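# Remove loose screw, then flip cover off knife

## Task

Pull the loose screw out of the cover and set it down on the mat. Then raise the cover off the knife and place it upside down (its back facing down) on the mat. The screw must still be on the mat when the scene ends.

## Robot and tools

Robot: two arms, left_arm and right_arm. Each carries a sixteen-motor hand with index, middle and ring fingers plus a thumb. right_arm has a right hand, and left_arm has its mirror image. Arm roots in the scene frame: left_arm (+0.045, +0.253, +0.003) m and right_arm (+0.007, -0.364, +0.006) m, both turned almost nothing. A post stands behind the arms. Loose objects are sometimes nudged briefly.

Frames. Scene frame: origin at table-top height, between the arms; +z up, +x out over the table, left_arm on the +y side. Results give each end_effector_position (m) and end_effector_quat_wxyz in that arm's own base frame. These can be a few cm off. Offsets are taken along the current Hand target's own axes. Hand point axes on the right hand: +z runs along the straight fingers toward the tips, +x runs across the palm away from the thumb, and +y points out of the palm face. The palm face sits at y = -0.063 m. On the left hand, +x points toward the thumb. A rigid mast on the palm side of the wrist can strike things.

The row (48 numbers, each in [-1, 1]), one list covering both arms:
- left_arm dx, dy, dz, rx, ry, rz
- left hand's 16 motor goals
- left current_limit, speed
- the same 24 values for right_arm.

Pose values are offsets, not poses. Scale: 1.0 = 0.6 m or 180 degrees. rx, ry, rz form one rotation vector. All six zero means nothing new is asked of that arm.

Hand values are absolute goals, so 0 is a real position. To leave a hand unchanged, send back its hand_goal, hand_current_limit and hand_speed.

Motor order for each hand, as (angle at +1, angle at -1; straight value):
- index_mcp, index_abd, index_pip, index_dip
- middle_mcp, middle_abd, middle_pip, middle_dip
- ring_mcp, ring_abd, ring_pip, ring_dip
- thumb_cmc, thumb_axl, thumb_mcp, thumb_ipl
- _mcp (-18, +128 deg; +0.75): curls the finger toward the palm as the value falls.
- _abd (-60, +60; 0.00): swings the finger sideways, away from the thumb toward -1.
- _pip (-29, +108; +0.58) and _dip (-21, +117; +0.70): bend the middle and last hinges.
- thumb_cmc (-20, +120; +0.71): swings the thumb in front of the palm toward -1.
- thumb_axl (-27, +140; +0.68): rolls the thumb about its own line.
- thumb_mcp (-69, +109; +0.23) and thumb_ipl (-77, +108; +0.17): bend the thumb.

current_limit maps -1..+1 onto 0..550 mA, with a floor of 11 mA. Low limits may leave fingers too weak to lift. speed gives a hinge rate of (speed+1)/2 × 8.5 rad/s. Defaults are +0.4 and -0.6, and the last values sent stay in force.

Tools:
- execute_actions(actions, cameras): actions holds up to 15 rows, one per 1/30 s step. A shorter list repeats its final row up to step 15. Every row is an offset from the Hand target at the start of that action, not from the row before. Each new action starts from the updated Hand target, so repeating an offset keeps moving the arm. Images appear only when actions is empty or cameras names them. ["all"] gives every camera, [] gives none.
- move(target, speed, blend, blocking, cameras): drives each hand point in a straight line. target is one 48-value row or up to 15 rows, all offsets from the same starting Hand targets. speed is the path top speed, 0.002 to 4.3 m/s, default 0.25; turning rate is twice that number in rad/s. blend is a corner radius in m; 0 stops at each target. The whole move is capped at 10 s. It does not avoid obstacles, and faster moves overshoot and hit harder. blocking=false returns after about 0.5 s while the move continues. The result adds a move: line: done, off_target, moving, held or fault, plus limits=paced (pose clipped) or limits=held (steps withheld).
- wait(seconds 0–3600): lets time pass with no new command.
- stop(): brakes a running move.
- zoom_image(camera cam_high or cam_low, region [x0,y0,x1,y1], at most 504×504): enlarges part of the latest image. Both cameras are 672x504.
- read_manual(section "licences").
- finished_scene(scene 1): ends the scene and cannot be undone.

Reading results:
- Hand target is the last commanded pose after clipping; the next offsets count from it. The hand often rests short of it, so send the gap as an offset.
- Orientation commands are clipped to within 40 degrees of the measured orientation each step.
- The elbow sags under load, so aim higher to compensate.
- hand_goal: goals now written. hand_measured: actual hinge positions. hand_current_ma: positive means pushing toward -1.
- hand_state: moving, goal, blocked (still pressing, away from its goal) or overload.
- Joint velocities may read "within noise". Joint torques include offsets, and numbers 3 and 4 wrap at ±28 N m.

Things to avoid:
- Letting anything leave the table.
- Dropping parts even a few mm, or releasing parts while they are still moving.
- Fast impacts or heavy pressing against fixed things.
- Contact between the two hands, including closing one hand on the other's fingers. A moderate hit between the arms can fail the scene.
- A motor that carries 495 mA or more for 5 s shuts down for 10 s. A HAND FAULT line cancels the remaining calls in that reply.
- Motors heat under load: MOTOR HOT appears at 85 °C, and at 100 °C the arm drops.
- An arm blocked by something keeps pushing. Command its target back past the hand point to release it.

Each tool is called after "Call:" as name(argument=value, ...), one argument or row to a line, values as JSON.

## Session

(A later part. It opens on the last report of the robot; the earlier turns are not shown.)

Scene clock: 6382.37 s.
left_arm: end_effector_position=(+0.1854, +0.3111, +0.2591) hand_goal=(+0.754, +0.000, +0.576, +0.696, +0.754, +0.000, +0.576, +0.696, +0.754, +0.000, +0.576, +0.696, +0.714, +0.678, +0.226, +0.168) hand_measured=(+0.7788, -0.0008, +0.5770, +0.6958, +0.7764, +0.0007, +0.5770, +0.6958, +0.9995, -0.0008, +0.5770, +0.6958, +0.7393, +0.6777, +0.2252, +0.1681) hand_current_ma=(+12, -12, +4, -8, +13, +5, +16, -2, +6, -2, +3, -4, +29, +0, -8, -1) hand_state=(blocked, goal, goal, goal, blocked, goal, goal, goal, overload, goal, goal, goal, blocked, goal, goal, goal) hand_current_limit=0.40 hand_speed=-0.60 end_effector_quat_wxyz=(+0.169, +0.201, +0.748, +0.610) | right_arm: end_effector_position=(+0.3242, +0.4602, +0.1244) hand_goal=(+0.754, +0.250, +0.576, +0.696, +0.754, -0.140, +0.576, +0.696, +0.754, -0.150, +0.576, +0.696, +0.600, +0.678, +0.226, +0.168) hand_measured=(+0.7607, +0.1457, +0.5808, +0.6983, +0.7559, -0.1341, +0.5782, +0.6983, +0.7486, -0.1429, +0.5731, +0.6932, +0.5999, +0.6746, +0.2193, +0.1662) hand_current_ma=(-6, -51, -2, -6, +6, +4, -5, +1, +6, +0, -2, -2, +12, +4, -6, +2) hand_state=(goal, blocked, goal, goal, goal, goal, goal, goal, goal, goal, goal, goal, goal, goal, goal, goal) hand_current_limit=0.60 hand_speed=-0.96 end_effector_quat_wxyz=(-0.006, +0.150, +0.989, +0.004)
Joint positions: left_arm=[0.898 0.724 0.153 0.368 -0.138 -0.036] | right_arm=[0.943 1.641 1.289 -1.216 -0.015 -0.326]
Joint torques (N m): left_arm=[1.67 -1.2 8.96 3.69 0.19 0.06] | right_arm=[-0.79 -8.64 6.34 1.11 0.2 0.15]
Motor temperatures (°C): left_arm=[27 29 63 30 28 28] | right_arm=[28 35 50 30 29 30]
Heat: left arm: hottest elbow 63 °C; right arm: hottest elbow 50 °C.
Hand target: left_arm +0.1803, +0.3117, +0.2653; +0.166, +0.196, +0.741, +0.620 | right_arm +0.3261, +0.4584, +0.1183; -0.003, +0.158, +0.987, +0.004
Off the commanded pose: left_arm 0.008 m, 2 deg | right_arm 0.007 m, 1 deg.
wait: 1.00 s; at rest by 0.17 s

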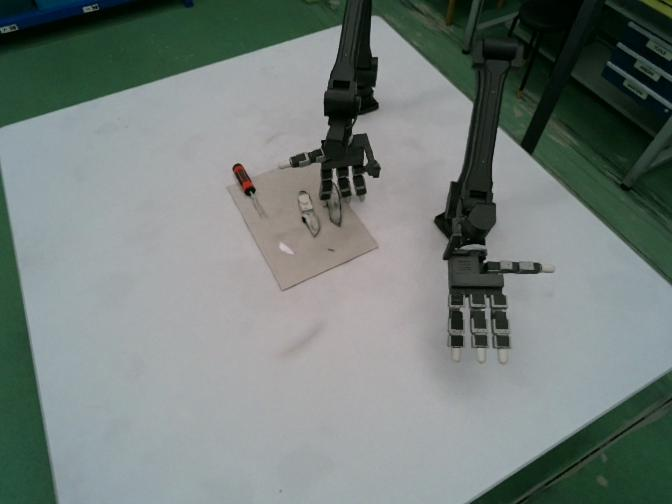

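Call:
move(
  target=[0,0,0,0,0,0,0.754,0,0.576,0.696,0.754,0,0.576,0.696,0.754,0,0.576,0.696,0.714,0.678,0.226,0.168,0.4,-0.6, 0,0,-0.16,0,0,0,0.754,0.22,0.576,0.696,0.754,-0.14,0.576,0.696,0.754,-0.15,0.576,0.696,0.6,0.678,0.226,0.168,0.4,-0.9],
  speed=0.04,
  cameras=["cam_high","cam_low"],
)

Call:
zoom_image(
  camera="cam_high",
  region=[270, 140, 390, 260],
)

Call:
zoom_image(
  camera="cam_low",
  region=[360, 200, 560, 280],
)

Scene clock: 6394.57 s.
left_arm: end_effector_position=(+0.1854, +0.3111, +0.2591) hand_goal=(+0.754, +0.000, +0.576, +0.696, +0.754, +0.000, +0.576, +0.696, +0.754, +0.000, +0.576, +0.696, +0.714, +0.678, +0.226, +0.168) hand_measured=(+0.7788, -0.0008, +0.5770, +0.6958, +0.7764, +0.0007, +0.5770, +0.6958, +1.0000, -0.0008, +0.5770, +0.6958, +0.7393, +0.6777, +0.2252, +0.1681) hand_current_ma=(+9, -10, +6, -11, +16, +2, +6, -7, +15, +0, +3, -9, +33, -4, -6, -4) hand_state=(blocked, goal, goal, goal, blocked, goal, goal, goal, overload, goal, goal, goal, blocked, goal, goal, goal) hand_current_limit=0.40 hand_speed=-0.60 end_effector_quat_wxyz=(+0.169, +0.201, +0.748, +0.610) | right_arm: end_effector_position=(+0.3158, +0.4477, +0.1796) hand_goal=(+0.754, +0.220, +0.576, +0.696, +0.754, -0.140, +0.576, +0.696, +0.754, -0.150, +0.576, +0.696, +0.600, +0.678, +0.226, +0.168) hand_measured=(+0.7474, +0.2102, +0.5718, +0.6920, +0.7547, -0.1326, +0.5757, +0.6996, +0.7498, -0.1429, +0.5718, +0.6932, +0.5999, +0.6746, +0.2193, +0.1662) hand_current_ma=(-9, +10, -12, -9, +13, +5, -9, +1, +7, +4, -1, -2, +9, +5, -2, +3) hand_state=(goal, goal, goal, goal, goal, goal, goal, goal, goal, goal, goal, goal, goal, goal, goal, goal) hand_current_limit=0.40 hand_speed=-0.90 end_effector_quat_wxyz=(-0.019, +0.150, +0.988, -0.023)
Joint positions: left_arm=[0.898 0.724 0.153 0.368 -0.138 -0.036] | right_arm=[0.943 1.599 1.4 -1.431 -0.012 -0.326]
Joint torques (N m): left_arm=[1.2 -1.85 8.8 3.63 0.16 0.04] | right_arm=[-0.91 -10.11 11.44 -0.09 0.08 0.14]
Motor temperatures (°C): left_arm=[27 29 63 30 28 28] | right_arm=[28 35 50 30 29 30]
Heat: left arm: hottest elbow 63 °C; right arm: hottest elbow 50 °C.
Hand target: left_arm +0.1803, +0.3117, +0.2653; +0.166, +0.196, +0.741, +0.620 | right_arm +0.3265, +0.4574, +0.2143; -0.003, +0.158, +0.987, +0.004
Off the commanded pose: left_arm 0.008 m, 2 deg | right_arm 0.038 m, 4 deg.
move: off_target (right_arm)

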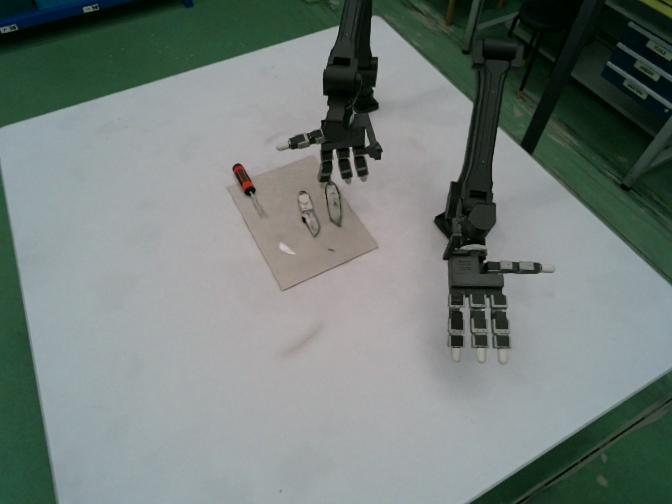

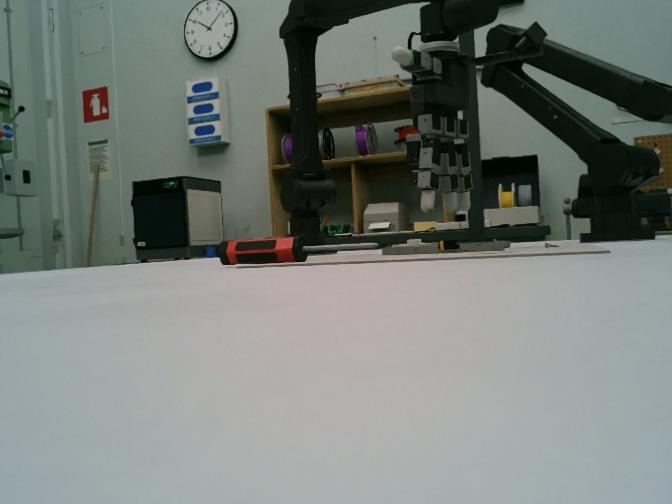

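Scaled by 4.200 from the camera's image (finer frame: 960x720).

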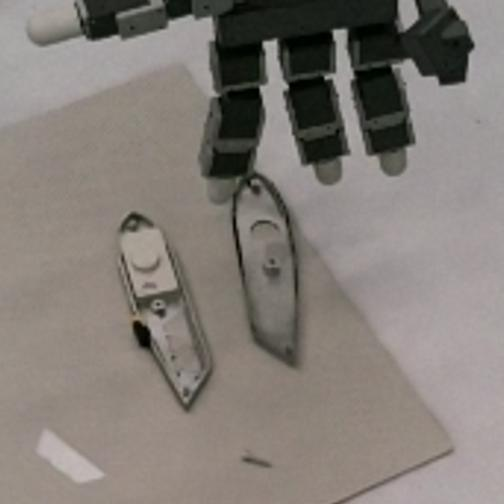

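Scaled by 2.520 from the camera's image (finer frame: 960x720).

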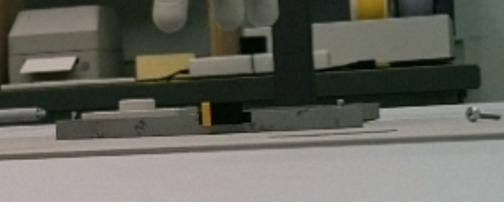

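Call:
move(
  target=[0,0,0,0,0,0,0.754,0,0.576,0.696,0.754,0,0.576,0.696,0.754,0,0.576,0.696,0.714,0.678,0.226,0.168,0.4,-0.6, 0.04,-0.16,-0.08,0,0,0,0.754,0.15,0.576,0.696,0.754,-0.12,0.576,0.696,0.754,-0.12,0.576,0.696,0.6,0.678,0.226,0.168,0.4,-0.6],
  speed=0.12,
  cameras=["cam_high"],
)

Call:
zoom_image(
  camera="cam_high",
  region=[290, 150, 360, 240],
)

Scene clock: 6406.77 s.
left_arm: end_effector_position=(+0.1854, +0.3111, +0.2591) hand_goal=(+0.754, +0.000, +0.576, +0.696, +0.754, +0.000, +0.576, +0.696, +0.754, +0.000, +0.576, +0.696, +0.714, +0.678, +0.226, +0.168) hand_measured=(+0.7788, -0.0008, +0.5770, +0.6958, +0.7764, +0.0007, +0.5770, +0.6958, +1.0000, +0.0007, +0.5770, +0.6958, +0.7381, +0.6767, +0.2252, +0.1672) hand_current_ma=(+17, -9, +2, -5, +18, +8, +12, -4, +9, -5, +6, +2, +34, -3, -4, -9) hand_state=(blocked, goal, goal, goal, blocked, goal, goal, goal, overload, goal, goal, goal, blocked, goal, goal, goal) hand_current_limit=0.40 hand_speed=-0.60 end_effector_quat_wxyz=(+0.169, +0.201, +0.748, +0.610) | right_arm: end_effector_position=(+0.2745, +0.3802, +0.2601) hand_goal=(+0.754, +0.150, +0.576, +0.696, +0.754, -0.120, +0.576, +0.696, +0.754, -0.120, +0.576, +0.696, +0.600, +0.678, +0.226, +0.168) hand_measured=(+0.7486, +0.1501, +0.5718, +0.6920, +0.7547, -0.1180, +0.5757, +0.6996, +0.7498, -0.1209, +0.5731, +0.6920, +0.6024, +0.6746, +0.2193, +0.1662) hand_current_ma=(-4, +11, -4, -10, +7, +3, -8, +1, +8, +2, -5, -5, +11, +4, -6, +3) hand_state=(goal, goal, goal, goal, goal, goal, goal, goal, goal, goal, goal, goal, goal, goal, goal, goal) hand_current_limit=0.40 hand_speed=-0.60 end_effector_quat_wxyz=(-0.003, +0.157, +0.988, +0.007)
Joint positions: left_arm=[0.898 0.724 0.153 0.368 -0.138 -0.036] | right_arm=[0.93 1.329 1.309 -1.542 -0.012 -0.326]
Joint torques (N m): left_arm=[1.32 -1.14 8.83 3.71 0.17 0.08] | right_arm=[-1.44 -6.12 7.38 0.08 0.08 -0.07]
Motor temperatures (°C): left_arm=[27 29 63 30 28 28] | right_arm=[28 35 51 30 29 30]
Heat: left arm: hottest elbow 63 °C; right arm: hottest elbow 51 °C.
Hand target: left_arm +0.1803, +0.3117, +0.2653; +0.166, +0.196, +0.741, +0.620 | right_arm +0.2740, +0.3733, +0.2619; -0.003, +0.158, +0.988, +0.004
Off the commanded pose: left_arm 0.008 m, 2 deg | right_arm 0.007 m, 0 deg.
move: done

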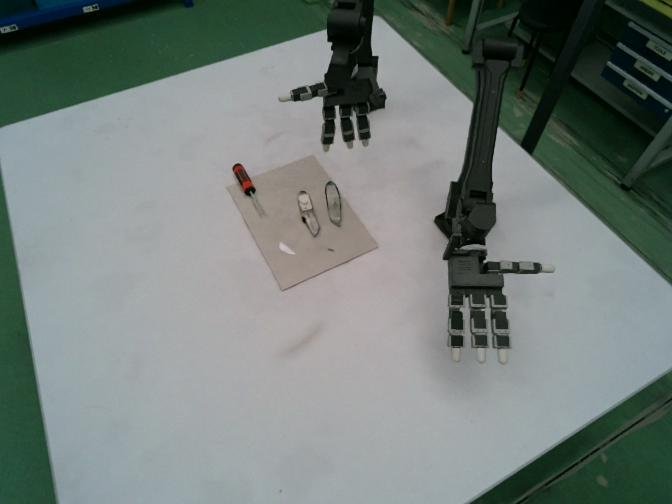

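Scaled by 5.600 from the camera's image (finer frame: 960x720).

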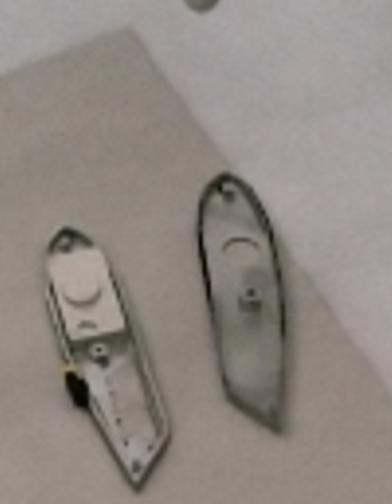

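Call:
zoom_image(
  camera="cam_high",
  region=[318, 168, 354, 204],
)

Scaled by 14.000 from the camera's image (finer frame: 960x720).

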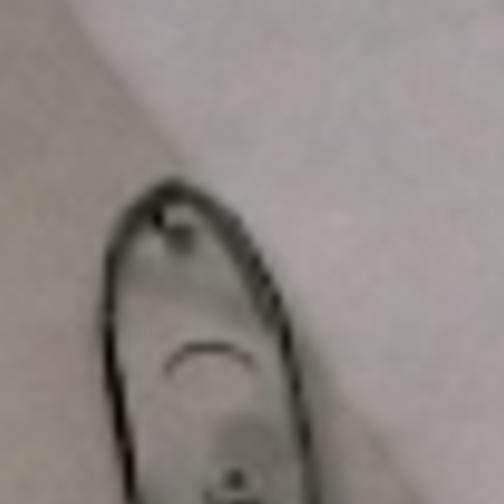

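Call:
move(
  target=[
    [0,0,0,0,0,0,0.754,0,0.576,0.696,0.754,0,0.576,0.696,0.754,0,0.576,0.696,0.714,0.678,0.226,0.168,0.4,-0.6, -0.0398,0.1625,0.1032,0,0,0,0.754,0.17,0.576,0.696,0.754,-0.12,0.576,0.696,0.754,-0.12,0.576,0.696,0.6,0.678,0.226,0.168,0.4,-0.6],
    [0,0,0,0,0,0,0.754,0,0.576,0.696,0.754,0,0.576,0.696,0.754,0,0.576,0.696,0.714,0.678,0.226,0.168,0.4,-0.6, -0.0398,0.1625,0.195,0,0,0,0.754,0.17,0.576,0.696,0.754,-0.12,0.576,0.696,0.754,-0.12,0.576,0.696,0.6,0.678,0.226,0.168,0.4,-0.6],
  ],
  speed=0.08,
  cameras=["cam_high"],
)

Call:
zoom_image(
  camera="cam_high",
  region=[290, 160, 370, 240],
)

Scene clock: 6430.77 s.
left_arm: end_effector_position=(+0.1854, +0.3111, +0.2591) hand_goal=(+0.754, +0.000, +0.576, +0.696, +0.754, +0.000, +0.576, +0.696, +0.754, +0.000, +0.576, +0.696, +0.714, +0.678, +0.226, +0.168) hand_measured=(+0.7788, -0.0008, +0.5770, +0.6958, +0.7764, +0.0007, +0.5770, +0.6958, +1.0000, -0.0008, +0.5770, +0.6958, +0.7393, +0.6767, +0.2252, +0.1681) hand_current_ma=(+14, -7, +5, -1, +17, +9, +9, -10, +7, +0, +12, -11, +29, +0, -6, -2) hand_state=(blocked, goal, goal, goal, blocked, goal, goal, goal, overload, goal, goal, goal, blocked, goal, goal, goal) hand_current_limit=0.40 hand_speed=-0.60 end_effector_quat_wxyz=(+0.169, +0.201, +0.748, +0.610) | right_arm: end_effector_position=(+0.3273, +0.4556, +0.1494) hand_goal=(+0.754, +0.170, +0.576, +0.696, +0.754, -0.120, +0.576, +0.696, +0.754, -0.120, +0.576, +0.696, +0.600, +0.678, +0.226, +0.168) hand_measured=(+0.7486, +0.1633, +0.5718, +0.6920, +0.7535, -0.1180, +0.5757, +0.6996, +0.7498, -0.1209, +0.5731, +0.6932, +0.6012, +0.6756, +0.2193, +0.1653) hand_current_ma=(-9, +9, -8, -8, +6, +9, -15, +7, +7, +4, -2, -2, +6, +5, -3, +1) hand_state=(goal, goal, goal, goal, goal, goal, goal, goal, goal, goal, goal, goal, goal, goal, goal, goal) hand_current_limit=0.40 hand_speed=-0.60 end_effector_quat_wxyz=(-0.005, +0.154, +0.988, +0.002)
Joint positions: left_arm=[0.898 0.724 0.153 0.368 -0.138 -0.036] | right_arm=[0.935 1.617 1.328 -1.283 -0.012 -0.326]
Joint torques (N m): left_arm=[1.14 -1.44 8.88 3.67 0.21 0.09] | right_arm=[0.09 -7.94 7.19 0.98 0.08 0.16]
Motor temperatures (°C): left_arm=[27 29 63 30 28 28] | right_arm=[28 35 49 30 29 30]
Heat: left arm: hottest elbow 63 °C; right arm: hottest elbow 49 °C.
Hand target: left_arm +0.1803, +0.3117, +0.2653; +0.166, +0.196, +0.741, +0.620 | right_arm +0.3265, +0.4595, +0.1452; -0.003, +0.158, +0.987, +0.004
Off the commanded pose: left_arm 0.008 m, 2 deg | right_arm 0.006 m, 0 deg.
move: done

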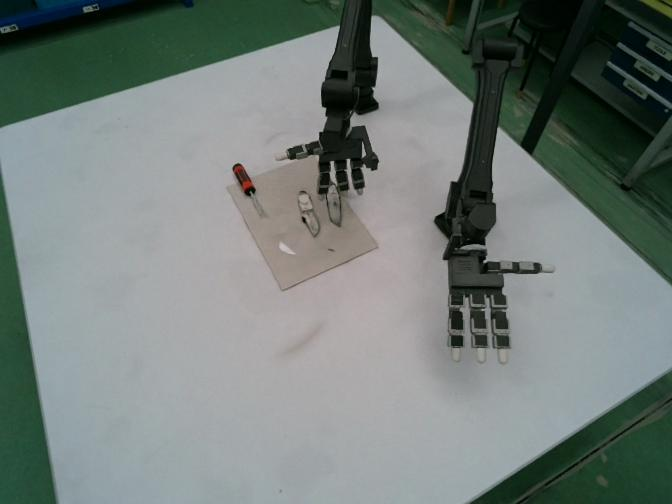

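Scaled by 6.300 from the camera's image (finer frame: 960x720).

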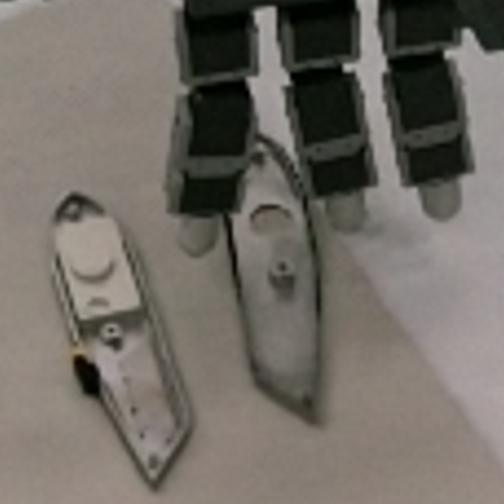

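Call:
move(
  target=[0,0,0,0,0,0,0.754,0,0.576,0.696,0.754,0,0.576,0.696,0.754,0,0.576,0.696,0.714,0.678,0.226,0.168,0.4,-0.6, 0,0,0.0420,0,0,0,0.754,0.17,0.576,0.696,0.754,-0.12,0.576,0.696,0.754,-0.12,0.576,0.696,0.6,0.678,0.226,0.168,0.4,-0.6],
  speed=0.04,
  cameras=["cam_high"],
)

Call:
zoom_image(
  camera="cam_high",
  region=[290, 160, 370, 240],
)

Scene clock: 6448.70 s.
left_arm: end_effector_position=(+0.1854, +0.3111, +0.2591) hand_goal=(+0.754, +0.000, +0.576, +0.696, +0.754, +0.000, +0.576, +0.696, +0.754, +0.000, +0.576, +0.696, +0.714, +0.678, +0.226, +0.168) hand_measured=(+0.7788, -0.0008, +0.5770, +0.6958, +0.7764, +0.0007, +0.5770, +0.6958, +1.0000, -0.0008, +0.5770, +0.6958, +0.7393, +0.6767, +0.2252, +0.1681) hand_current_ma=(+17, -3, +10, -8, +23, +7, +5, -2, +9, -8, +2, -10, +25, +0, -13, -5) hand_state=(blocked, goal, goal, goal, blocked, goal, goal, goal, overload, goal, goal, goal, blocked, goal, goal, goal) hand_current_limit=0.40 hand_speed=-0.60 end_effector_quat_wxyz=(+0.169, +0.201, +0.748, +0.610) | right_arm: end_effector_position=(+0.3275, +0.4566, +0.1264) hand_goal=(+0.754, +0.170, +0.576, +0.696, +0.754, -0.120, +0.576, +0.696, +0.754, -0.120, +0.576, +0.696, +0.600, +0.678, +0.226, +0.168) hand_measured=(+0.7486, +0.1648, +0.5718, +0.6920, +0.7535, -0.1180, +0.5770, +0.6996, +0.7486, -0.1209, +0.5731, +0.6932, +0.6012, +0.6746, +0.2183, +0.1662) hand_current_ma=(-4, +10, -5, -11, +7, +8, -15, +7, +16, +3, -2, +1, +11, +6, -2, +3) hand_state=(goal, goal, goal, goal, goal, goal, goal, goal, goal, goal, goal, goal, goal, goal, goal, goal) hand_current_limit=0.40 hand_speed=-0.60 end_effector_quat_wxyz=(-0.004, +0.154, +0.988, +0.005)
Joint positions: left_arm=[0.898 0.724 0.153 0.368 -0.138 -0.036] | right_arm=[0.936 1.636 1.287 -1.218 -0.012 -0.326]
Joint torques (N m): left_arm=[1.73 -2.14 8.87 3.62 0.19 0.11] | right_arm=[0.03 -8.06 6.95 0.92 0.08 0.17]
Motor temperatures (°C): left_arm=[27 29 63 30 28 28] | right_arm=[28 35 49 30 29 30]
Heat: left arm: hottest elbow 63 °C; right arm: hottest elbow 49 °C.
Hand target: left_arm +0.1803, +0.3117, +0.2653; +0.166, +0.196, +0.741, +0.620 | right_arm +0.3262, +0.4599, +0.1201; -0.003, +0.157, +0.988, +0.004
Off the commanded pose: left_arm 0.008 m, 2 deg | right_arm 0.007 m, 0 deg.
move: done

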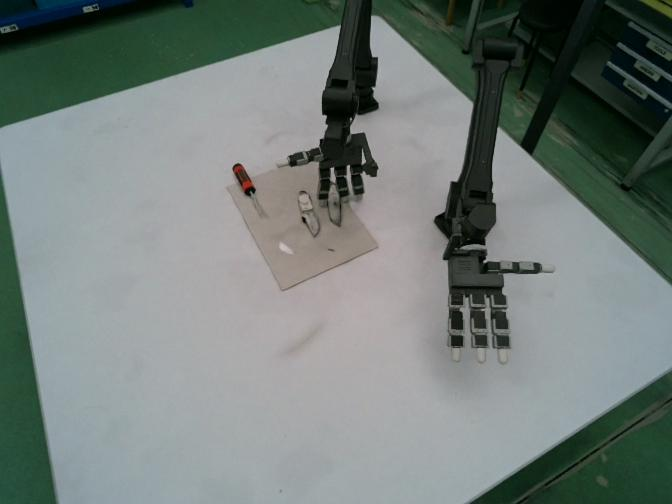

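Scaled by 6.300 from the camera's image (finer frame: 960x720).

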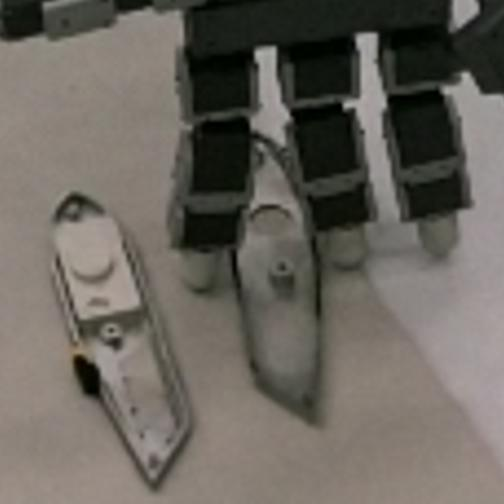

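Call:
move(
  target=[0,0,0,0,0,0,0.754,0,0.576,0.696,0.754,0,0.576,0.696,0.754,0,0.576,0.696,0.714,0.678,0.226,0.168,0.4,-0.6, -0.0225,0.0073,0.0,0,0,0,0.754,0.17,0.576,0.696,0.754,-0.12,0.576,0.696,0.754,-0.12,0.576,0.696,0.6,0.678,0.226,0.168,0.4,-0.6],
  speed=0.02,
  cameras=["cam_high"],
)

Call:
zoom_image(
  camera="cam_high",
  region=[290, 160, 370, 240],
)

Scene clock: 6458.17 s.
left_arm: end_effector_position=(+0.1854, +0.3111, +0.2591) hand_goal=(+0.754, +0.000, +0.576, +0.696, +0.754, +0.000, +0.576, +0.696, +0.754, +0.000, +0.576, +0.696, +0.714, +0.678, +0.226, +0.168) hand_measured=(+0.7776, -0.0008, +0.5770, +0.6958, +0.7764, +0.0007, +0.5770, +0.6958, +1.0000, -0.0008, +0.5770, +0.6958, +0.7393, +0.6767, +0.2252, +0.1681) hand_current_ma=(+16, -8, +8, -8, +12, +2, +6, -3, +3, -6, +7, -3, +32, -2, -4, -4) hand_state=(blocked, goal, goal, goal, blocked, goal, goal, goal, overload, goal, goal, goal, blocked, goal, goal, goal) hand_current_limit=0.40 hand_speed=-0.60 end_effector_quat_wxyz=(+0.169, +0.201, +0.748, +0.610) | right_arm: end_effector_position=(+0.3288, +0.4556, +0.1238) hand_goal=(+0.754, +0.170, +0.576, +0.696, +0.754, -0.120, +0.576, +0.696, +0.754, -0.120, +0.576, +0.696, +0.600, +0.678, +0.226, +0.168) hand_measured=(+0.7486, +0.1618, +0.5718, +0.6920, +0.7547, -0.1180, +0.5757, +0.6996, +0.7498, -0.1209, +0.5718, +0.6920, +0.6012, +0.6756, +0.2193, +0.1662) hand_current_ma=(-11, +9, -6, -11, +7, +4, -7, +7, +11, +2, -1, -2, +10, +8, -5, +3) hand_state=(goal, goal, goal, goal, goal, goal, goal, goal, goal, goal, goal, goal, goal, goal, goal, goal) hand_current_limit=0.40 hand_speed=-0.60 end_effector_quat_wxyz=(-0.005, +0.155, +0.988, +0.002)
Joint positions: left_arm=[0.898 0.724 0.153 0.368 -0.138 -0.036] | right_arm=[0.933 1.641 1.287 -1.218 -0.011 -0.326]
Joint torques (N m): left_arm=[0.85 -1.79 8.8 3.58 0.17 0.09] | right_arm=[-1.96 -6.95 8.77 0.79 0.06 -0.08]
Motor temperatures (°C): left_arm=[27 29 63 30 28 28] | right_arm=[28 35 48 30 29 30]
Heat: left arm: hottest elbow 63 °C; right arm: hottest elbow 48 °C.
Hand target: left_arm +0.1803, +0.3117, +0.2653; +0.166, +0.196, +0.741, +0.620 | right_arm +0.3405, +0.4598, +0.1200; -0.003, +0.158, +0.987, +0.004
Off the commanded pose: left_arm 0.008 m, 2 deg | right_arm 0.013 m, 0 deg.
move: off_target (right_arm)

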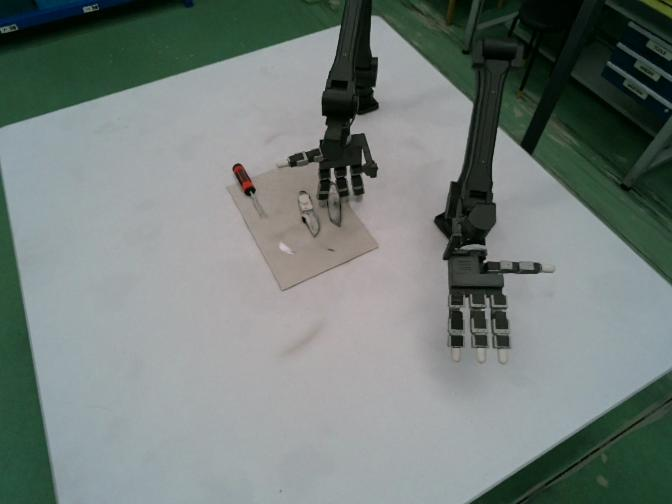

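Scaled by 6.300 from the camera's image (finer frame: 960x720).

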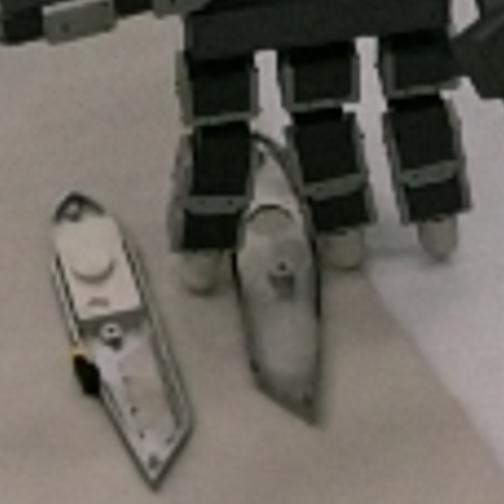

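Call:
move(
  target=[0,0,0,0,0,0,0.754,0,0.576,0.696,0.754,0,0.576,0.696,0.754,0,0.576,0.696,0.714,0.678,0.226,0.168,0.4,-0.6, -0.0111,0.0036,-0.0067,0,0,0,0.754,0.17,0.576,0.696,0.754,-0.12,0.576,0.696,0.754,-0.12,0.576,0.696,0.6,0.678,0.226,0.168,0.4,-0.6],
  speed=0.02,
  cameras=["cam_high"],
)

Call:
zoom_image(
  camera="cam_high",
  region=[290, 160, 370, 240],
)

Scene clock: 6467.83 s.
left_arm: end_effector_position=(+0.1854, +0.3111, +0.2591) hand_goal=(+0.754, +0.000, +0.576, +0.696, +0.754, +0.000, +0.576, +0.696, +0.754, +0.000, +0.576, +0.696, +0.714, +0.678, +0.226, +0.168) hand_measured=(+0.7788, -0.0008, +0.5770, +0.6958, +0.7764, +0.0007, +0.5770, +0.6958, +1.0000, +0.0007, +0.5770, +0.6958, +0.7393, +0.6777, +0.2252, +0.1672) hand_current_ma=(+14, -12, +5, -6, +21, +6, +15, -6, +9, +1, +2, -12, +25, -1, -2, -7) hand_state=(blocked, goal, goal, goal, blocked, goal, goal, goal, overload, goal, goal, goal, blocked, goal, goal, goal) hand_current_limit=0.40 hand_speed=-0.60 end_effector_quat_wxyz=(+0.169, +0.201, +0.748, +0.610) | right_arm: end_effector_position=(+0.3323, +0.4544, +0.1242) hand_goal=(+0.754, +0.170, +0.576, +0.696, +0.754, -0.120, +0.576, +0.696, +0.754, -0.120, +0.576, +0.696, +0.600, +0.678, +0.226, +0.168) hand_measured=(+0.7486, +0.1369, +0.5731, +0.6920, +0.7535, -0.1180, +0.5757, +0.6996, +0.7498, -0.1209, +0.5718, +0.6920, +0.5999, +0.6756, +0.2183, +0.1662) hand_current_ma=(-8, +0, -9, -11, +14, +3, -7, +6, +9, +0, +0, +0, +9, +6, -2, +3) hand_state=(goal, blocked, goal, goal, goal, goal, goal, goal, goal, goal, goal, goal, goal, goal, goal, goal) hand_current_limit=0.40 hand_speed=-0.60 end_effector_quat_wxyz=(-0.006, +0.157, +0.988, +0.003)
Joint positions: left_arm=[0.898 0.724 0.153 0.368 -0.138 -0.036] | right_arm=[0.925 1.642 1.29 -1.218 -0.014 -0.33]
Joint torques (N m): left_arm=[1.32 -1.38 8.83 3.73 0.16 0.08] | right_arm=[-2.37 -6.65 9.98 0.36 0.16 -0.17]
Motor temperatures (°C): left_arm=[27 29 63 30 28 28] | right_arm=[28 35 48 30 29 30]
Heat: left arm: hottest elbow 63 °C; right arm: hottest elbow 48 °C.
Hand target: left_arm +0.1803, +0.3117, +0.2653; +0.166, +0.196, +0.741, +0.620 | right_arm +0.3476, +0.4597, +0.1241; -0.003, +0.158, +0.987, +0.004
Off the commanded pose: left_arm 0.008 m, 2 deg | right_arm 0.016 m, 0 deg.
move: off_target (right_arm)

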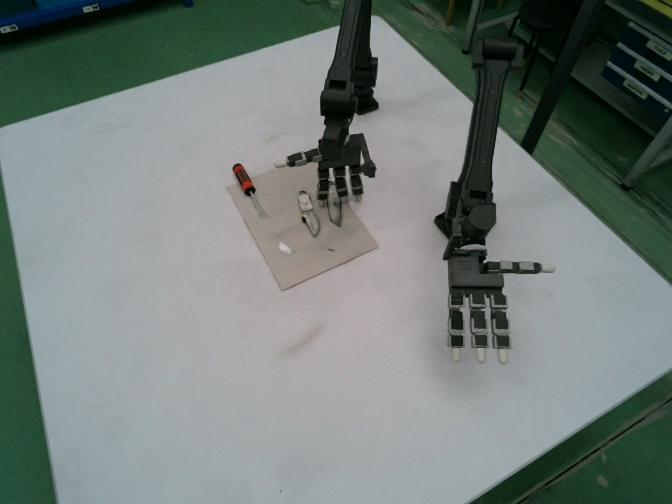

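Scaled by 6.300 from the camera's image (finer frame: 960x720).

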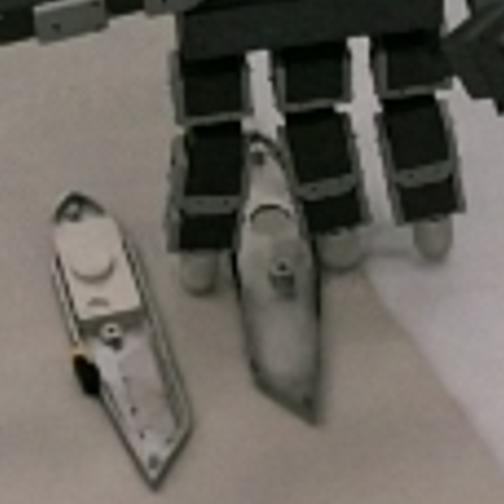

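Call:
move(
  target=[0,0,0,0,0,0,0.754,0,0.576,0.696,0.754,0,0.576,0.696,0.754,0,0.576,0.696,0.714,0.678,0.226,0.168,0.4,-0.6, -0.0050,0.0016,-0.010,0,0,0,0.754,0.17,0.576,0.696,0.754,-0.12,0.576,0.696,0.754,-0.12,0.576,0.696,0.6,0.678,0.226,0.168,0.4,-0.6],
  speed=0.02,
  cameras=["cam_high"],
)

Call:
zoom_image(
  camera="cam_high",
  region=[290, 160, 370, 240],
)

Scene clock: 6475.40 s.
left_arm: end_effector_position=(+0.1854, +0.3111, +0.2591) hand_goal=(+0.754, +0.000, +0.576, +0.696, +0.754, +0.000, +0.576, +0.696, +0.754, +0.000, +0.576, +0.696, +0.714, +0.678, +0.226, +0.168) hand_measured=(+0.7788, -0.0008, +0.5770, +0.6958, +0.7764, +0.0007, +0.5770, +0.6958, +0.9995, -0.0008, +0.5770, +0.6958, +0.7393, +0.6777, +0.2252, +0.1672) hand_current_ma=(+7, -5, +4, -1, +18, +11, +7, -6, +5, -2, +7, -10, +27, -3, -5, -2) hand_state=(blocked, goal, goal, goal, blocked, goal, goal, goal, overload, goal, goal, goal, blocked, goal, goal, goal) hand_current_limit=0.40 hand_speed=-0.60 end_effector_quat_wxyz=(+0.169, +0.201, +0.748, +0.610) | right_arm: end_effector_position=(+0.3339, +0.4545, +0.1243) hand_goal=(+0.754, +0.170, +0.576, +0.696, +0.754, -0.120, +0.576, +0.696, +0.754, -0.120, +0.576, +0.696, +0.600, +0.678, +0.226, +0.168) hand_measured=(+0.7486, +0.1281, +0.5718, +0.6920, +0.7547, -0.1180, +0.5757, +0.7009, +0.7498, -0.1195, +0.5731, +0.6920, +0.5999, +0.6746, +0.2183, +0.1662) hand_current_ma=(-8, +0, -5, -8, +11, +2, -11, +6, +6, +6, -4, -5, +7, +6, -7, +2) hand_state=(goal, blocked, goal, goal, goal, goal, goal, goal, goal, goal, goal, goal, goal, goal, goal, goal) hand_current_limit=0.40 hand_speed=-0.60 end_effector_quat_wxyz=(-0.009, +0.156, +0.988, +0.001)
Joint positions: left_arm=[0.898 0.724 0.153 0.368 -0.138 -0.036] | right_arm=[0.921 1.648 1.299 -1.228 -0.016 -0.336]
Joint torques (N m): left_arm=[1.32 -1.26 8.75 3.66 0.23 0.06] | right_arm=[-2.43 -7.41 10.47 0.16 0.28 -0.18]
Motor temperatures (°C): left_arm=[27 29 63 30 28 28] | right_arm=[28 35 49 30 29 30]
Heat: left arm: hottest elbow 63 °C; right arm: hottest elbow 49 °C.
Hand target: left_arm +0.1803, +0.3117, +0.2653; +0.166, +0.196, +0.741, +0.620 | right_arm +0.3508, +0.4596, +0.1300; -0.003, +0.158, +0.987, +0.004
Off the commanded pose: left_arm 0.008 m, 2 deg | right_arm 0.019 m, 1 deg.
move: off_target (right_arm)

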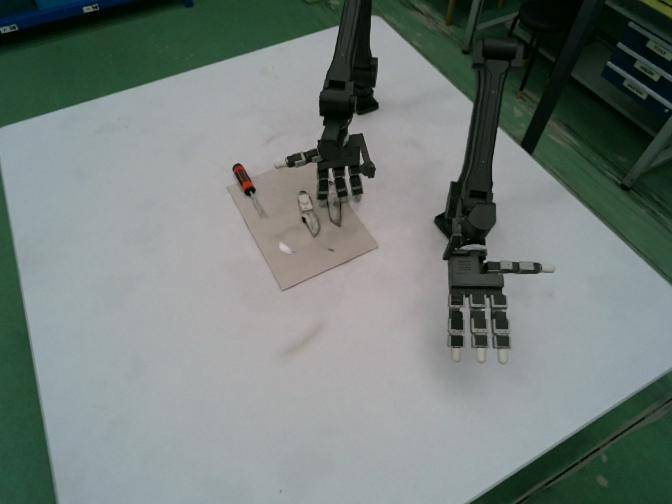

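Scaled by 6.300 from the camera's image (finer frame: 960x720).

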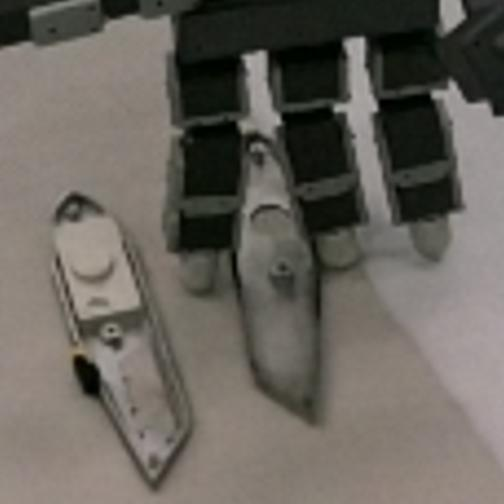

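Call:
move(
  target=[0,0,0,0,0,0,0.754,0,0.576,0.696,0.754,0,0.576,0.696,0.754,0,0.576,0.696,0.714,0.678,0.226,0.168,0.4,-0.6, 0,0,0,0,0,0,1.0,0.12,0.5,0.6,0.754,-0.12,0.576,0.696,0.9,-0.12,0.576,0.696,0.6,0.678,0.226,0.168,0.4,-0.7],
  speed=0.02,
  cameras=["cam_high"],
)

Call:
zoom_image(
  camera="cam_high",
  region=[290, 160, 370, 240],
)

Scene clock: 6486.10 s.
left_arm: end_effector_position=(+0.1854, +0.3111, +0.2591) hand_goal=(+0.754, +0.000, +0.576, +0.696, +0.754, +0.000, +0.576, +0.696, +0.754, +0.000, +0.576, +0.696, +0.714, +0.678, +0.226, +0.168) hand_measured=(+0.7776, +0.0007, +0.5770, +0.6971, +0.7764, +0.0007, +0.5770, +0.6958, +0.9995, -0.0008, +0.5770, +0.6958, +0.7393, +0.6777, +0.2252, +0.1672) hand_current_ma=(+16, -10, +3, -5, +17, +6, +10, -6, +11, -2, +3, -11, +27, -5, -8, -8) hand_state=(blocked, goal, goal, goal, blocked, goal, goal, goal, overload, goal, goal, goal, blocked, goal, goal, goal) hand_current_limit=0.40 hand_speed=-0.60 end_effector_quat_wxyz=(+0.169, +0.201, +0.748, +0.610) | right_arm: end_effector_position=(+0.3373, +0.4528, +0.1221) hand_goal=(+1.000, +0.120, +0.500, +0.600, +0.754, -0.120, +0.576, +0.696, +0.900, -0.120, +0.576, +0.696, +0.600, +0.678, +0.226, +0.168) hand_measured=(+0.9935, +0.1120, +0.4948, +0.5964, +0.7535, -0.1414, +0.5757, +0.6920, +0.8934, -0.1195, +0.5731, +0.6920, +0.6012, +0.6746, +0.2193, +0.1662) hand_current_ma=(-7, +9, -5, -8, +7, +3, -7, +4, +9, +6, -3, -2, +8, +8, -7, +8) hand_state=(goal, goal, goal, goal, goal, blocked, goal, goal, goal, goal, goal, goal, goal, goal, goal, goal) hand_current_limit=0.40 hand_speed=-0.70 end_effector_quat_wxyz=(-0.009, +0.158, +0.987, -0.001)
Joint positions: left_arm=[0.898 0.724 0.153 0.368 -0.138 -0.036] | right_arm=[0.915 1.654 1.302 -1.229 -0.015 -0.339]
Joint torques (N m): left_arm=[1.9 -1.44 9.03 3.75 0.19 0.12] | right_arm=[-1.79 -7.65 10.28 0.13 0.25 -0.13]
Motor temperatures (°C): left_arm=[27 29 63 30 28 28] | right_arm=[28 35 50 30 29 30]
Heat: left arm: hottest elbow 63 °C; right arm: hottest elbow 50 °C.
Hand target: left_arm +0.1803, +0.3117, +0.2653; +0.166, +0.196, +0.741, +0.620 | right_arm +0.3507, +0.4597, +0.1301; -0.003, +0.157, +0.988, +0.004
Off the commanded pose: left_arm 0.008 m, 2 deg | right_arm 0.017 m, 1 deg.
move: done

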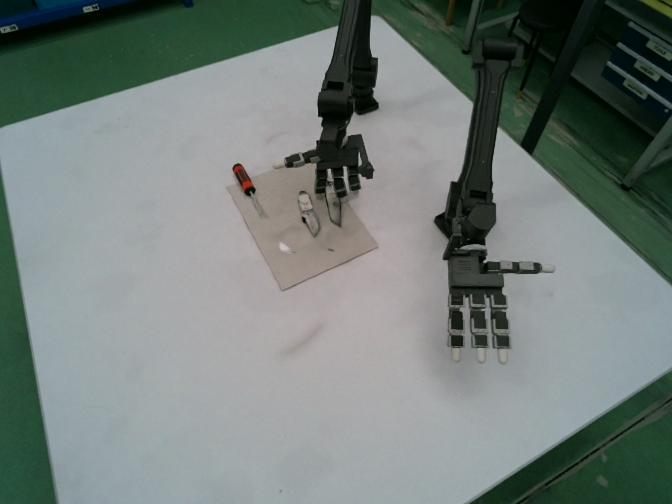

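Scaled by 6.300 from the camera's image (finer frame: 960x720).

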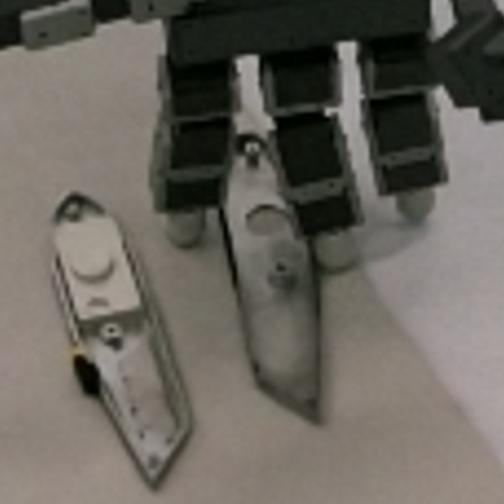

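Call:
move(
  target=[0,0,0,0,0,0,0.754,0,0.576,0.696,0.754,0,0.576,0.696,0.754,0,0.576,0.696,0.714,0.678,0.226,0.168,0.4,-0.6, 0.02,-0.006,-0.02,0,0,0,1.0,0.12,0.5,0.6,0.754,-0.16,0.576,0.696,0.9,-0.18,0.576,0.696,0.6,0.678,0.226,0.168,0.4,-0.8],
  speed=0.03,
)

Call:
move(
  target=[0,0,0,0,0,0,0.754,0,0.576,0.696,0.754,0,0.576,0.696,0.754,0,0.576,0.696,0.714,0.678,0.226,0.168,0.4,-0.6, 0.0,0.0,-0.16,0,0,0,0.9,0.12,0.5,0.6,0.754,-0.16,0.576,0.696,0.9,-0.18,0.576,0.696,0.6,0.678,0.226,0.168,0.4,-0.8],
  speed=0.06,
  cameras=["cam_high"],
)

Call:
zoom_image(
  camera="cam_high",
  region=[290, 160, 370, 240],
)

Scene clock: 6496.73 s.
left_arm: end_effector_position=(+0.1854, +0.3111, +0.2591) hand_goal=(+0.754, +0.000, +0.576, +0.696, +0.754, +0.000, +0.576, +0.696, +0.754, +0.000, +0.576, +0.696, +0.714, +0.678, +0.226, +0.168) hand_measured=(+0.7788, -0.0008, +0.5770, +0.6971, +0.7764, +0.0007, +0.5770, +0.6958, +0.9995, +0.0007, +0.5770, +0.6958, +0.7393, +0.6777, +0.2252, +0.1672) hand_current_ma=(+9, -9, +2, -8, +14, +5, +10, -11, +9, +1, +9, -10, +28, -1, -6, -7) hand_state=(blocked, goal, goal, goal, blocked, goal, goal, goal, overload, goal, goal, goal, blocked, goal, goal, goal) hand_current_limit=0.40 hand_speed=-0.60 end_effector_quat_wxyz=(+0.169, +0.201, +0.748, +0.610) | right_arm: end_effector_position=(+0.3356, +0.4495, +0.1209) hand_goal=(+1.000, +0.120, +0.500, +0.600, +0.754, -0.160, +0.576, +0.696, +0.900, -0.180, +0.576, +0.696, +0.600, +0.678, +0.226, +0.168) hand_measured=(+0.9935, +0.1120, +0.4936, +0.5951, +0.7354, -0.1532, +0.5667, +0.6920, +0.8946, -0.1751, +0.5731, +0.6932, +0.6012, +0.6746, +0.2183, +0.1672) hand_current_ma=(-9, +11, -8, -12, +1, +3, -10, +3, +10, +3, -5, -4, +9, +7, -4, +2) hand_state=(goal, goal, goal, goal, goal, goal, goal, goal, goal, goal, goal, goal, goal, goal, goal, goal) hand_current_limit=0.40 hand_speed=-0.80 end_effector_quat_wxyz=(-0.011, +0.158, +0.987, -0.008)
Joint positions: left_arm=[0.898 0.724 0.153 0.368 -0.138 -0.036] | right_arm=[0.915 1.654 1.302 -1.243 -0.011 -0.339]
Joint torques (N m): left_arm=[2.02 -1.49 8.81 3.85 0.18 0.12] | right_arm=[0.09 -9.82 10.02 -0.25 0.05 0.09]
Motor temperatures (°C): left_arm=[27 29 63 30 28 28] | right_arm=[28 35 51 30 29 30]
Heat: left arm: hottest elbow 63 °C; right arm: hottest elbow 51 °C.
Hand target: left_arm +0.1803, +0.3117, +0.2653; +0.166, +0.196, +0.741, +0.620 | right_arm +0.3383, +0.4599, +0.1422; -0.003, +0.157, +0.988, +0.004
Off the commanded pose: left_arm 0.008 m, 2 deg | right_arm 0.024 m, 2 deg.
move: off_target (right_arm)

Scene clock: 6498.93 s.
left_arm: end_effector_position=(+0.1854, +0.3111, +0.2591) hand_goal=(+0.754, +0.000, +0.576, +0.696, +0.754, +0.000, +0.576, +0.696, +0.754, +0.000, +0.576, +0.696, +0.714, +0.678, +0.226, +0.168) hand_measured=(+0.7788, +0.0007, +0.5770, +0.6958, +0.7764, -0.0008, +0.5770, +0.6958, +1.0000, -0.0008, +0.5770, +0.6958, +0.7393, +0.6767, +0.2252, +0.1672) hand_current_ma=(+11, -10, -1, -11, +16, +7, +10, -8, +5, -2, +2, -14, +24, +1, -9, -8) hand_state=(blocked, goal, goal, goal, blocked, goal, goal, goal, overload, goal, goal, goal, blocked, goal, goal, goal) hand_current_limit=0.40 hand_speed=-0.60 end_effector_quat_wxyz=(+0.169, +0.201, +0.748, +0.610) | right_arm: end_effector_position=(+0.3341, +0.4470, +0.2036) hand_goal=(+0.900, +0.120, +0.500, +0.600, +0.754, -0.160, +0.576, +0.696, +0.900, -0.180, +0.576, +0.696, +0.600, +0.678, +0.226, +0.168) hand_measured=(+0.8994, +0.1223, +0.4974, +0.5977, +0.7474, -0.1546, +0.5718, +0.6920, +0.8958, -0.1737, +0.5718, +0.6932, +0.5999, +0.6746, +0.2193, +0.1662) hand_current_ma=(-3, +9, -8, -6, +7, +4, -10, -1, +7, +4, -1, -5, +8, +6, -3, +2) hand_state=(goal, goal, goal, goal, goal, goal, goal, goal, goal, goal, goal, goal, goal, goal, goal, goal) hand_current_limit=0.40 hand_speed=-0.80 end_effector_quat_wxyz=(-0.017, +0.158, +0.987, -0.023)
Joint positions: left_arm=[0.898 0.724 0.153 0.368 -0.138 -0.036] | right_arm=[0.915 1.614 1.482 -1.496 -0.008 -0.339]
Joint torques (N m): left_arm=[1.44 -1.26 8.8 3.74 0.18 0.08] | right_arm=[-0.09 -10.34 11.52 -0.01 -0.07 0.07]
Motor temperatures (°C): left_arm=[27 29 63 30 28 28] | right_arm=[28 35 51 30 29 30]
Heat: left arm: hottest elbow 63 °C; right arm: hottest elbow 51 °C.
Hand target: left_arm +0.1803, +0.3117, +0.2653; +0.166, +0.196, +0.741, +0.620 | right_arm +0.3389, +0.4590, +0.2382; -0.003, +0.157, +0.988, +0.004
Off the commanded pose: left_arm 0.008 m, 2 deg | right_arm 0.037 m, 4 deg.
move: off_target (right_arm)

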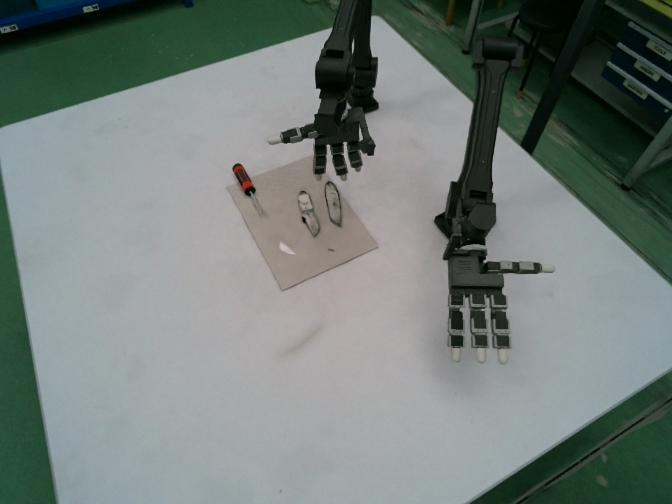

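Scaled by 6.300 from the camera's image (finer frame: 960x720).

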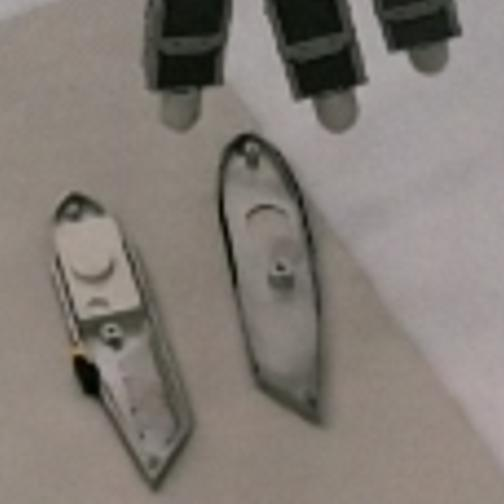

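Call:
move(
  target=[0,0,0,0,0,0,0.754,0,0.576,0.696,0.754,0,0.576,0.696,0.754,0,0.576,0.696,0.714,0.678,0.226,0.168,0.4,-0.6, 0.04,-0.25,-0.07,0,0,0,0.754,0.0,0.576,0.696,0.754,0.0,0.576,0.696,0.754,0.0,0.576,0.696,0.6,0.678,0.226,0.168,0.4,-0.6],
  speed=0.12,
)

Call:
wait(
  seconds=1.5,
  cameras=["all"],
)

Call:
zoom_image(
  camera="cam_high",
  region=[220, 140, 400, 300],
)

Call:
zoom_image(
  camera="cam_low",
  region=[200, 200, 620, 290],
)

Scene clock: 6514.00 s.
left_arm: end_effector_position=(+0.1854, +0.3111, +0.2591) hand_goal=(+0.754, +0.000, +0.576, +0.696, +0.754, +0.000, +0.576, +0.696, +0.754, +0.000, +0.576, +0.696, +0.714, +0.678, +0.226, +0.168) hand_measured=(+0.7788, -0.0008, +0.5770, +0.6958, +0.7764, +0.0007, +0.5770, +0.6958, +1.0000, +0.0007, +0.5770, +0.6958, +0.7393, +0.6777, +0.2252, +0.1672) hand_current_ma=(+7, -11, +3, -3, +20, +8, +7, -5, +13, -4, +6, -3, +27, +4, -7, -7) hand_state=(blocked, goal, goal, goal, blocked, goal, goal, goal, overload, goal, goal, goal, blocked, goal, goal, goal) hand_current_limit=0.40 hand_speed=-0.60 end_effector_quat_wxyz=(+0.169, +0.201, +0.748, +0.610) | right_arm: end_effector_position=(+0.2724, +0.3290, +0.2780) hand_goal=(+0.754, +0.000, +0.576, +0.696, +0.754, +0.000, +0.576, +0.696, +0.754, +0.000, +0.576, +0.696, +0.600, +0.678, +0.226, +0.168) hand_measured=(+0.7498, -0.0023, +0.5757, +0.6958, +0.7486, +0.0051, +0.5718, +0.6932, +0.7486, +0.0021, +0.5718, +0.6920, +0.6024, +0.6746, +0.2183, +0.1662) hand_current_ma=(-7, +12, -8, -12, +7, +3, -8, +4, +7, +6, -4, -2, +7, +6, -4, +1) hand_state=(goal, goal, goal, goal, goal, goal, goal, goal, goal, goal, goal, goal, goal, goal, goal, goal) hand_current_limit=0.40 hand_speed=-0.60 end_effector_quat_wxyz=(-0.002, +0.163, +0.987, +0.006)
Joint positions: left_arm=[0.898 0.724 0.153 0.368 -0.138 -0.036] | right_arm=[0.849 1.222 1.261 -1.602 -0.009 -0.394]
Joint torques (N m): left_arm=[1.61 -1.26 8.87 3.81 0.12 0.06] | right_arm=[-1.38 -4.72 7.38 0.08 -0.07 -0.18]
Motor temperatures (°C): left_arm=[27 29 63 30 28 28] | right_arm=[28 35 51 30 29 30]
Heat: left arm: hottest elbow 63 °C; right arm: hottest elbow 51 °C.
Hand target: left_arm +0.1803, +0.3117, +0.2653; +0.166, +0.196, +0.741, +0.620 | right_arm +0.2695, +0.3235, +0.2793; -0.003, +0.158, +0.987, +0.004
Off the commanded pose: left_arm 0.008 m, 2 deg | right_arm 0.006 m, 1 deg.
move: done

Scene clock: 6515.50 s.
left_arm: end_effector_position=(+0.1854, +0.3111, +0.2591) hand_goal=(+0.754, +0.000, +0.576, +0.696, +0.754, +0.000, +0.576, +0.696, +0.754, +0.000, +0.576, +0.696, +0.714, +0.678, +0.226, +0.168) hand_measured=(+0.7788, +0.0007, +0.5770, +0.6958, +0.7764, +0.0007, +0.5770, +0.6958, +0.9995, -0.0008, +0.5770, +0.6958, +0.7381, +0.6767, +0.2252, +0.1681) hand_current_ma=(+13, -8, +6, -6, +11, +9, +8, -3, +10, +2, +4, -7, +25, -2, -7, -5) hand_state=(blocked, goal, goal, goal, blocked, goal, goal, goal, overload, goal, goal, goal, blocked, goal, goal, goal) hand_current_limit=0.40 hand_speed=-0.60 end_effector_quat_wxyz=(+0.169, +0.201, +0.748, +0.610) | right_arm: end_effector_position=(+0.2724, +0.3291, +0.2780) hand_goal=(+0.754, +0.000, +0.576, +0.696, +0.754, +0.000, +0.576, +0.696, +0.754, +0.000, +0.576, +0.696, +0.600, +0.678, +0.226, +0.168) hand_measured=(+0.7498, -0.0008, +0.5744, +0.6958, +0.7474, +0.0051, +0.5718, +0.6920, +0.7498, +0.0007, +0.5731, +0.6920, +0.6024, +0.6746, +0.2183, +0.1662) hand_current_ma=(-5, +8, -5, -7, +8, +6, -9, +0, +8, +3, -6, +2, +7, +8, -2, +0) hand_state=(goal, goal, goal, goal, goal, goal, goal, goal, goal, goal, goal, goal, goal, goal, goal, goal) hand_current_limit=0.40 hand_speed=-0.60 end_effector_quat_wxyz=(-0.002, +0.162, +0.987, +0.006)
Joint positions: left_arm=[0.898 0.724 0.153 0.368 -0.138 -0.036] | right_arm=[0.849 1.222 1.261 -1.602 -0.009 -0.395]
Joint torques (N m): left_arm=[1.32 -1.85 8.91 3.71 0.14 0.09] | right_arm=[-1.38 -4.72 7.38 0.08 -0.07 -0.18]
Motor temperatures (°C): left_arm=[27 29 63 30 28 28] | right_arm=[28 35 51 30 29 30]
Heat: left arm: hottest elbow 63 °C; right arm: hottest elbow 51 °C.
Hand target: left_arm +0.1803, +0.3117, +0.2653; +0.166, +0.196, +0.741, +0.620 | right_arm +0.2695, +0.3235, +0.2793; -0.003, +0.158, +0.987, +0.004
Off the commanded pose: left_arm 0.008 m, 2 deg | right_arm 0.006 m, 1 deg.
wait: 1.50 s; at rest by 0.17 s

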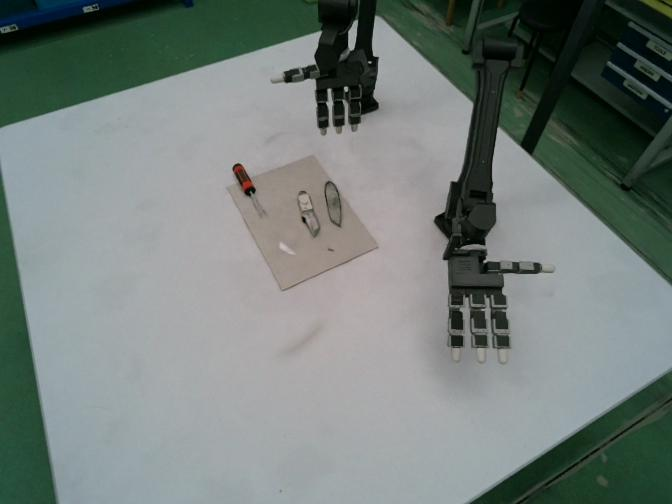

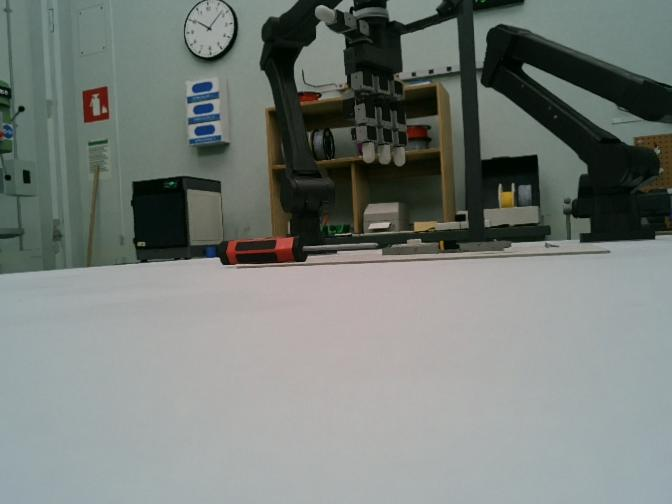

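Scaled by 2.800 from the camera's image (finer frame: 960x720).

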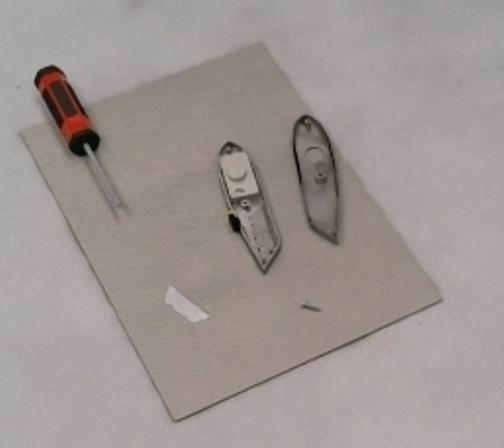

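Scaled by 1.200 from the camera's image (finer frame: 960x720).

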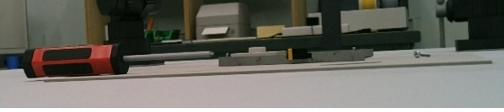

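Call:
finished_scene(
  scene=1,
)

The scene is finished: the task was done.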